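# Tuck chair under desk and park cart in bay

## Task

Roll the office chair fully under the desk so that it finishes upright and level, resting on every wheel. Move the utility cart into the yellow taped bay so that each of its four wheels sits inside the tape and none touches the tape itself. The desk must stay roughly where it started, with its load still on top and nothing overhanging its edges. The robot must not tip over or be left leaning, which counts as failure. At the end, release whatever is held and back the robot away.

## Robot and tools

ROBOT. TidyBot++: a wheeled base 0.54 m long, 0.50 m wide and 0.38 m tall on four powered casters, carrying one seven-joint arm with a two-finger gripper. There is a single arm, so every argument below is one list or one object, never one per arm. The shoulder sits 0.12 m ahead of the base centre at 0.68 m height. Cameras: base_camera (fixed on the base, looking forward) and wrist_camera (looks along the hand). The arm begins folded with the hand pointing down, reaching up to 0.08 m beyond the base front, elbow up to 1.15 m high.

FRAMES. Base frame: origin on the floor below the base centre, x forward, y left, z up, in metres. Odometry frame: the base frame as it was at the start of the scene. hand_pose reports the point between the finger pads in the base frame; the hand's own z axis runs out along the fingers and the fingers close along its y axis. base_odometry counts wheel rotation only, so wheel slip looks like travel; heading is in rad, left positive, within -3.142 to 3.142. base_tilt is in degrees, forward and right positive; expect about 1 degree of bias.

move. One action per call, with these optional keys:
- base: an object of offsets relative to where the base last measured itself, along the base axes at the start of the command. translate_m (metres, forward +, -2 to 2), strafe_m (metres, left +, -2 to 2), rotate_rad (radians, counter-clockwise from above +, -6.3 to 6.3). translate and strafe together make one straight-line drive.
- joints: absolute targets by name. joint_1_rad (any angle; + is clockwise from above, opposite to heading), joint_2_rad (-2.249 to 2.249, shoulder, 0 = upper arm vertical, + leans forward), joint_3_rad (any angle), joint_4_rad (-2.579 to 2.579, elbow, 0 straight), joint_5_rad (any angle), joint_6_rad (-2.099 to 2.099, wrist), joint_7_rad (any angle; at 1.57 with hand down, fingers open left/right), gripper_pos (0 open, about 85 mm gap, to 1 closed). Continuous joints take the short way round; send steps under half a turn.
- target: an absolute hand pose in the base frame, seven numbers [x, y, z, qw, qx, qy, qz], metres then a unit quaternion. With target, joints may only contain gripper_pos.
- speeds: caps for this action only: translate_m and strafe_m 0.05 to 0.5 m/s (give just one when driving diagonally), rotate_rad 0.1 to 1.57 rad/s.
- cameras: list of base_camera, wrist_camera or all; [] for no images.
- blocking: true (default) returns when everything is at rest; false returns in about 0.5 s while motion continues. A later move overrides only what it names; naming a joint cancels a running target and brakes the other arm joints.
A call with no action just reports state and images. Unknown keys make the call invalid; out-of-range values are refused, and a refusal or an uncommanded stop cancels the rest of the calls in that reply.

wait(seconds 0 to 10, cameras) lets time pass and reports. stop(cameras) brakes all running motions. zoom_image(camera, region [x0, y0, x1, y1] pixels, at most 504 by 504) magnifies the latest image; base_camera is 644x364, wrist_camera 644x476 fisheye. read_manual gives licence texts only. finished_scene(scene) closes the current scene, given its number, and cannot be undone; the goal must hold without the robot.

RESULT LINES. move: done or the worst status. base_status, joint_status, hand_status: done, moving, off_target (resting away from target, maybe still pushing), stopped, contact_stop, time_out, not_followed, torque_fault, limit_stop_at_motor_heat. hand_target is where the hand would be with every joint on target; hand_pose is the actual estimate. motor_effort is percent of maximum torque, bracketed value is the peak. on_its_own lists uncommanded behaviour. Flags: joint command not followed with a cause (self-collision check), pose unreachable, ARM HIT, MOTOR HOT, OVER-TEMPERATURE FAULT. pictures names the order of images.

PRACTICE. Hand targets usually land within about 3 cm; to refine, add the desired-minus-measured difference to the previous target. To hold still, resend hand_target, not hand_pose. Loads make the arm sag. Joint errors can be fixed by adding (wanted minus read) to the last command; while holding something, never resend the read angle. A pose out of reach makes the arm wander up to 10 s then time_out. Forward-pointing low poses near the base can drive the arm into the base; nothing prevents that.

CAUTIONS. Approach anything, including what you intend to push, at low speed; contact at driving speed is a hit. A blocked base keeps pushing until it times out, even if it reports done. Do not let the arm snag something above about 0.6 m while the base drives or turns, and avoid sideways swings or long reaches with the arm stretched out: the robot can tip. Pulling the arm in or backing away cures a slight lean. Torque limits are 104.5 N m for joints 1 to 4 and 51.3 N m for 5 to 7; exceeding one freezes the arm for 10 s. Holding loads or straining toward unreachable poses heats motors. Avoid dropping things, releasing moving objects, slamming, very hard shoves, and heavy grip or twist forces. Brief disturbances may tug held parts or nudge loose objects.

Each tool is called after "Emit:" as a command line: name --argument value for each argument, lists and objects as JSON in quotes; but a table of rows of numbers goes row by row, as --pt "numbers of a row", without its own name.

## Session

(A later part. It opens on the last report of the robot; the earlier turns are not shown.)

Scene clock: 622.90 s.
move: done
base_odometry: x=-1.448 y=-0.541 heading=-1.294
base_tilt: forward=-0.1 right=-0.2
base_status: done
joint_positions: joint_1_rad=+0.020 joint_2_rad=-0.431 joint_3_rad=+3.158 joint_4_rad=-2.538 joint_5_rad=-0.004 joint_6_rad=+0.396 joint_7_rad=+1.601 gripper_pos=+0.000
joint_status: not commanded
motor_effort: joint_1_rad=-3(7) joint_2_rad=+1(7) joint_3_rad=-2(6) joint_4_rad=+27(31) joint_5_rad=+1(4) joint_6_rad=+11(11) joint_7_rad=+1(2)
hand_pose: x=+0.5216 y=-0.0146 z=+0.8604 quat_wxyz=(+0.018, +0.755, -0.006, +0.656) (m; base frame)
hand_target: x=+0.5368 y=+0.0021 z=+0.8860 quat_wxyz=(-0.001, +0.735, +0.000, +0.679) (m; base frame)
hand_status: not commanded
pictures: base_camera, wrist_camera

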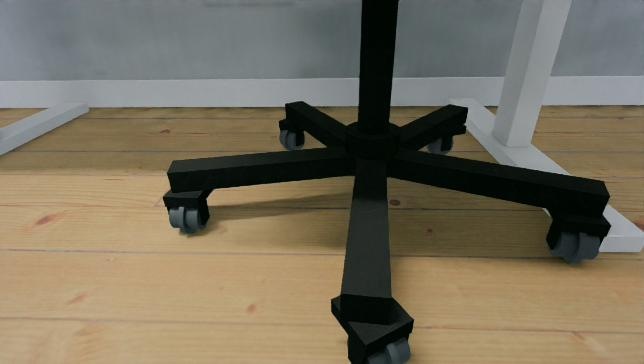

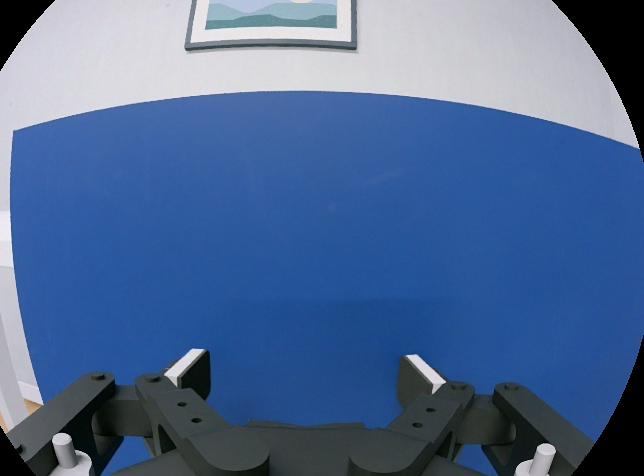

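Emit:
move --base '{"translate_m": 0.14,"strafe_m":0.05}' --speeds '{"translate_m": 0.07}'

Scene clock: 639.53 s.
move: time_out
base_odometry: x=-1.362 y=-0.660 heading=-1.302
base_tilt: forward=-0.2 right=-0.1
base_status: translate_m time_out (by the wheels' count: +0.137 of +0.140); strafe_m time_out (by the wheels' count: +0.050 of +0.050)
joint_positions: joint_1_rad=+0.040 joint_2_rad=-0.558 joint_3_rad=+3.182 joint_4_rad=-2.630 joint_5_rad=-0.004 joint_6_rad=+0.396 joint_7_rad=+1.601 gripper_pos=+0.000
joint_status: not commanded
motor_effort: joint_1_rad=-6(11) joint_2_rad=+30(35) joint_3_rad=-6(12) joint_4_rad=+45(50) joint_5_rad=+1(5) joint_6_rad=+13(15) joint_7_rad=+0(2)
hand_pose: x=+0.4807 y=-0.0301 z=+0.8556 quat_wxyz=(+0.026, +0.743, -0.026, +0.669) (m; base frame)
hand_target: x=+0.5368 y=+0.0021 z=+0.8860 quat_wxyz=(-0.001, +0.735, +0.000, +0.679) (m; base frame)
hand_status: not commanded
pictures: base_camera, wrist_camera

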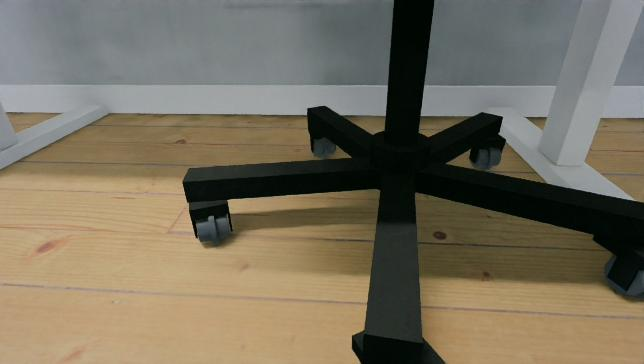

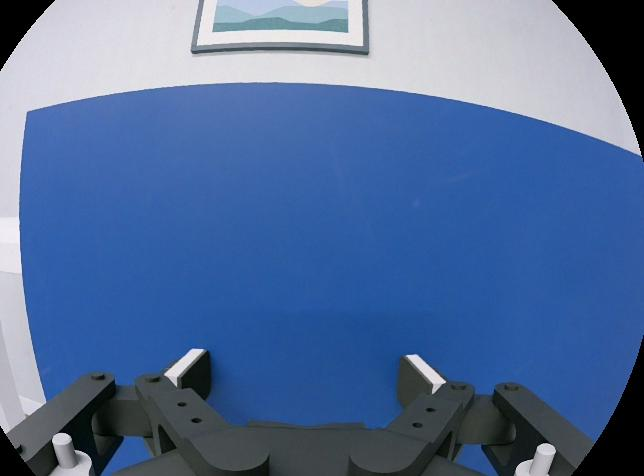

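Emit:
move --base '{"translate_m": -0.12}' --speeds '{"translate_m": 0.15}' --cameras '[]'

Emit:
move --base '{"translate_m": -0.2}'

Emit:
move --joints '{"joint_1_rad":0,"joint_2_rad":-0.9,"joint_3_rad":3.14,"joint_4_rad":-1.7,"joint_5_rad":0,"joint_6_rad":-1.2,"joint_7_rad":1.57}'

Scene clock: 649.47 s.
move: done
base_odometry: x=-1.394 y=-0.544 heading=-1.300
base_tilt: forward=-0.1 right=-0.1
base_status: done
joint_positions: joint_1_rad=+0.015 joint_2_rad=-0.397 joint_3_rad=+3.152 joint_4_rad=-2.501 joint_5_rad=-0.004 joint_6_rad=+0.404 joint_7_rad=+1.601 gripper_pos=+0.000
joint_status: not commanded
motor_effort: joint_1_rad=-1(6) joint_2_rad=-7(31) joint_3_rad=+0(7) joint_4_rad=+21(43) joint_5_rad=-1(2) joint_6_rad=+9(13) joint_7_rad=+0(1)
hand_pose: x=+0.5358 y=-0.0101 z=+0.8701 quat_wxyz=(+0.016, +0.751, -0.001, +0.660) (m; base frame)
hand_target: x=+0.5368 y=+0.0021 z=+0.8860 quat_wxyz=(-0.001, +0.735, +0.000, +0.679) (m; base frame)
hand_status: not commanded
pictures: none
No camera images: "cameras" was empty.

Scene clock: 651.00 s.
move: done
base_odometry: x=-1.448 y=-0.351 heading=-1.299
base_tilt: forward=-0.1 right=-0.1
base_status: done
joint_positions: joint_1_rad=+0.015 joint_2_rad=-0.402 joint_3_rad=+3.152 joint_4_rad=-2.501 joint_5_rad=-0.004 joint_6_rad=+0.404 joint_7_rad=+1.601 gripper_pos=+0.000
joint_status: not commanded
motor_effort: joint_1_rad=+0(1) joint_2_rad=-5(8) joint_3_rad=+0(1) joint_4_rad=+21(22) joint_5_rad=-1(1) joint_6_rad=+8(9) joint_7_rad=+0(1)
hand_pose: x=+0.5349 y=-0.0101 z=+0.8721 quat_wxyz=(+0.016, +0.750, -0.001, +0.662) (m; base frame)
hand_target: x=+0.5368 y=+0.0021 z=+0.8860 quat_wxyz=(-0.001, +0.735, +0.000, +0.679) (m; base frame)
hand_status: not commanded
pictures: base_camera, wrist_camera

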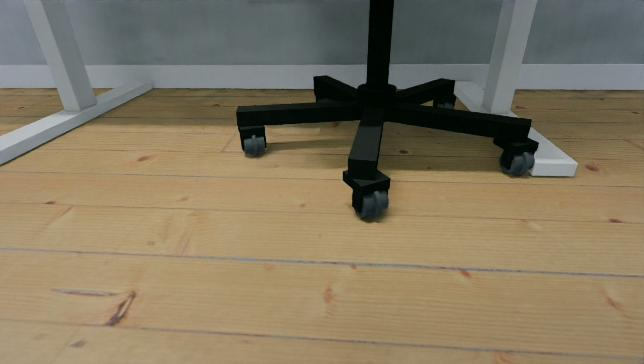

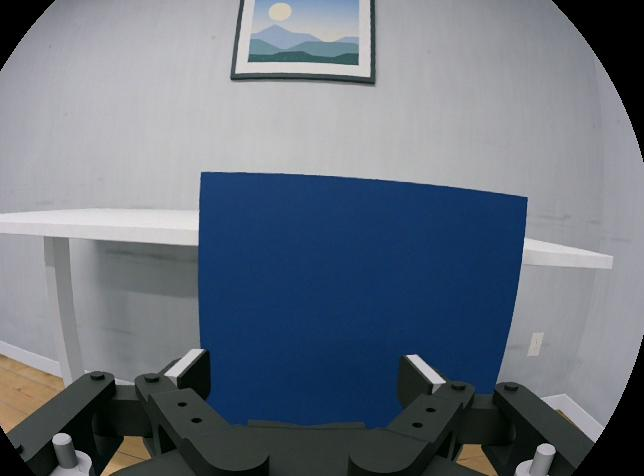

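Scene clock: 653.63 s.
move: done
base_odometry: x=-1.448 y=-0.351 heading=-1.299
base_tilt: forward=-0.1 right=-0.1
base_status: not commanded
joint_positions: joint_1_rad=+0.015 joint_2_rad=-0.892 joint_3_rad=+3.152 joint_4_rad=-1.711 joint_5_rad=-0.004 joint_6_rad=-1.131 joint_7_rad=+1.601 gripper_pos=+0.000
joint_status: all done
motor_effort: joint_1_rad=+0(2) joint_2_rad=+12(14) joint_3_rad=+1(1) joint_4_rad=+17(24) joint_5_rad=-1(2) joint_6_rad=+8(10) joint_7_rad=+0(2)
hand_pose: x=+0.3103 y=-0.0045 z=+1.0456 quat_wxyz=(+0.009, +0.828, +0.002, +0.561) (m; base frame)
hand_target: x=+0.2980 y=+0.0020 z=+1.0328 quat_wxyz=(+0.000, +0.841, +0.000, +0.540) (m; base frame)
hand_status: not commanded
pictures: base_camera, wrist_camera

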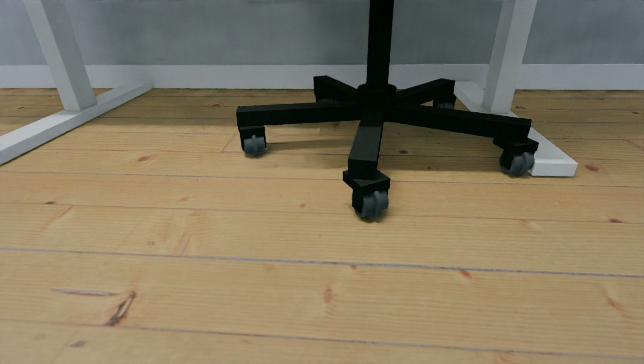

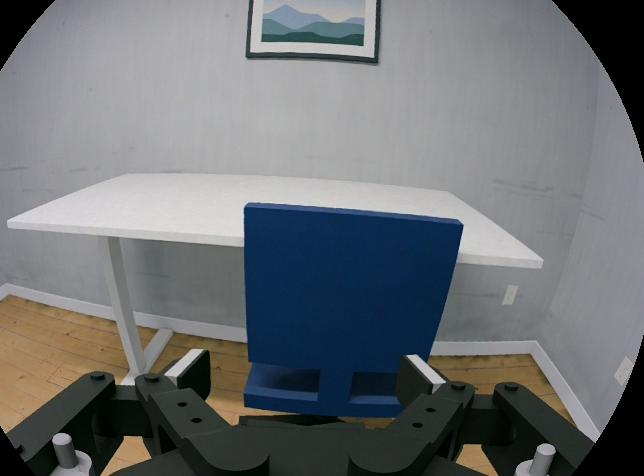

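Emit:
move --base '{"strafe_m": 0.75,"translate_m":0.15,"rotate_rad":-0.9}'

Scene clock: 669.37 s.
move: done
base_odometry: x=-0.685 y=-0.294 heading=-2.200
base_tilt: forward=-0.1 right=-0.2
base_status: done
joint_positions: joint_1_rad=+0.011 joint_2_rad=-0.897 joint_3_rad=+3.147 joint_4_rad=-1.710 joint_5_rad=-0.004 joint_6_rad=-1.135 joint_7_rad=+1.601 gripper_pos=+0.000
joint_status: not commanded
motor_effort: joint_1_rad=+0(1) joint_2_rad=+12(14) joint_3_rad=+0(2) joint_4_rad=+18(19) joint_5_rad=-1(1) joint_6_rad=+8(9) joint_7_rad=+0(1)
hand_pose: x=+0.3081 y=-0.0017 z=+1.0456 quat_wxyz=(+0.009, +0.827, +0.006, +0.562) (m; base frame)
hand_target: x=+0.2980 y=+0.0020 z=+1.0328 quat_wxyz=(+0.000, +0.841, +0.000, +0.540) (m; base frame)
hand_status: not commanded
pictures: base_camera, wrist_camera

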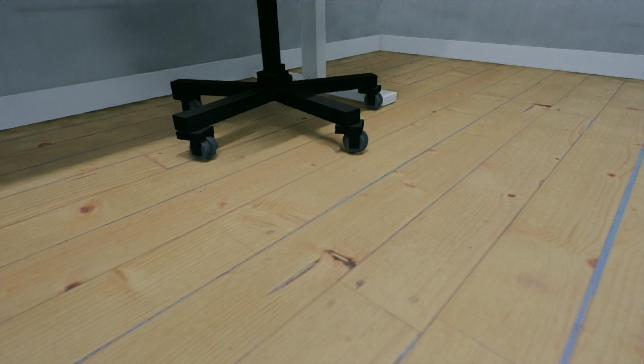

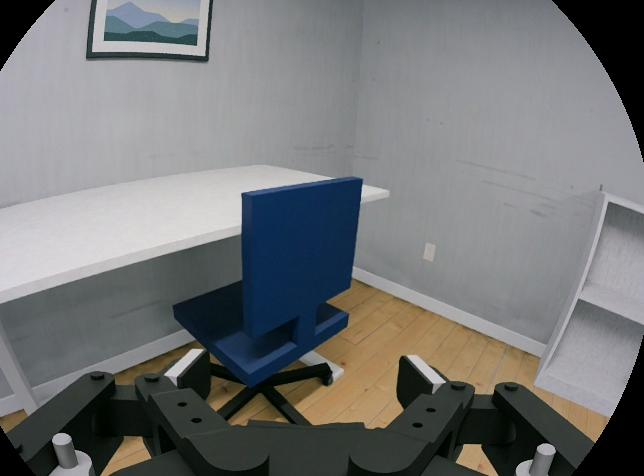

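Emit:
zoom_image --camera "wrist_camera" --region '[150, 150, 410, 410]'

Emit:
zoom_image --camera "base_camera" --region '[160, 40, 420, 180]'

Scaled by 1.938.

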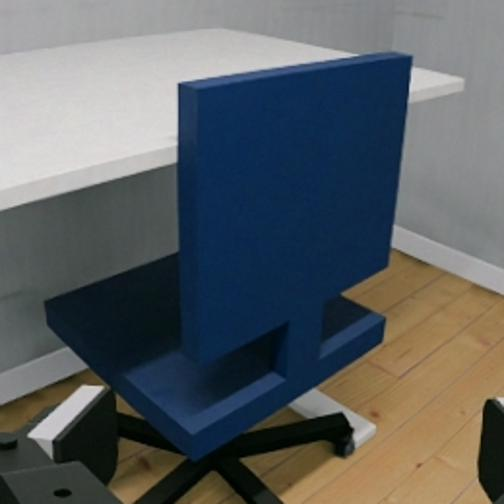

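Scaled by 1.938.

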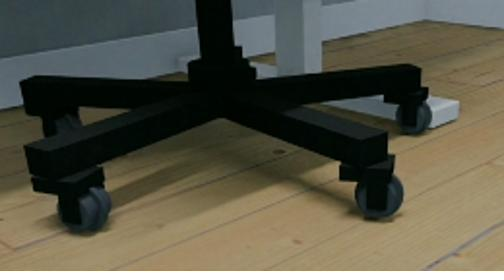

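Emit:
finished_scene --scene 2

The scene is finished: the task was done.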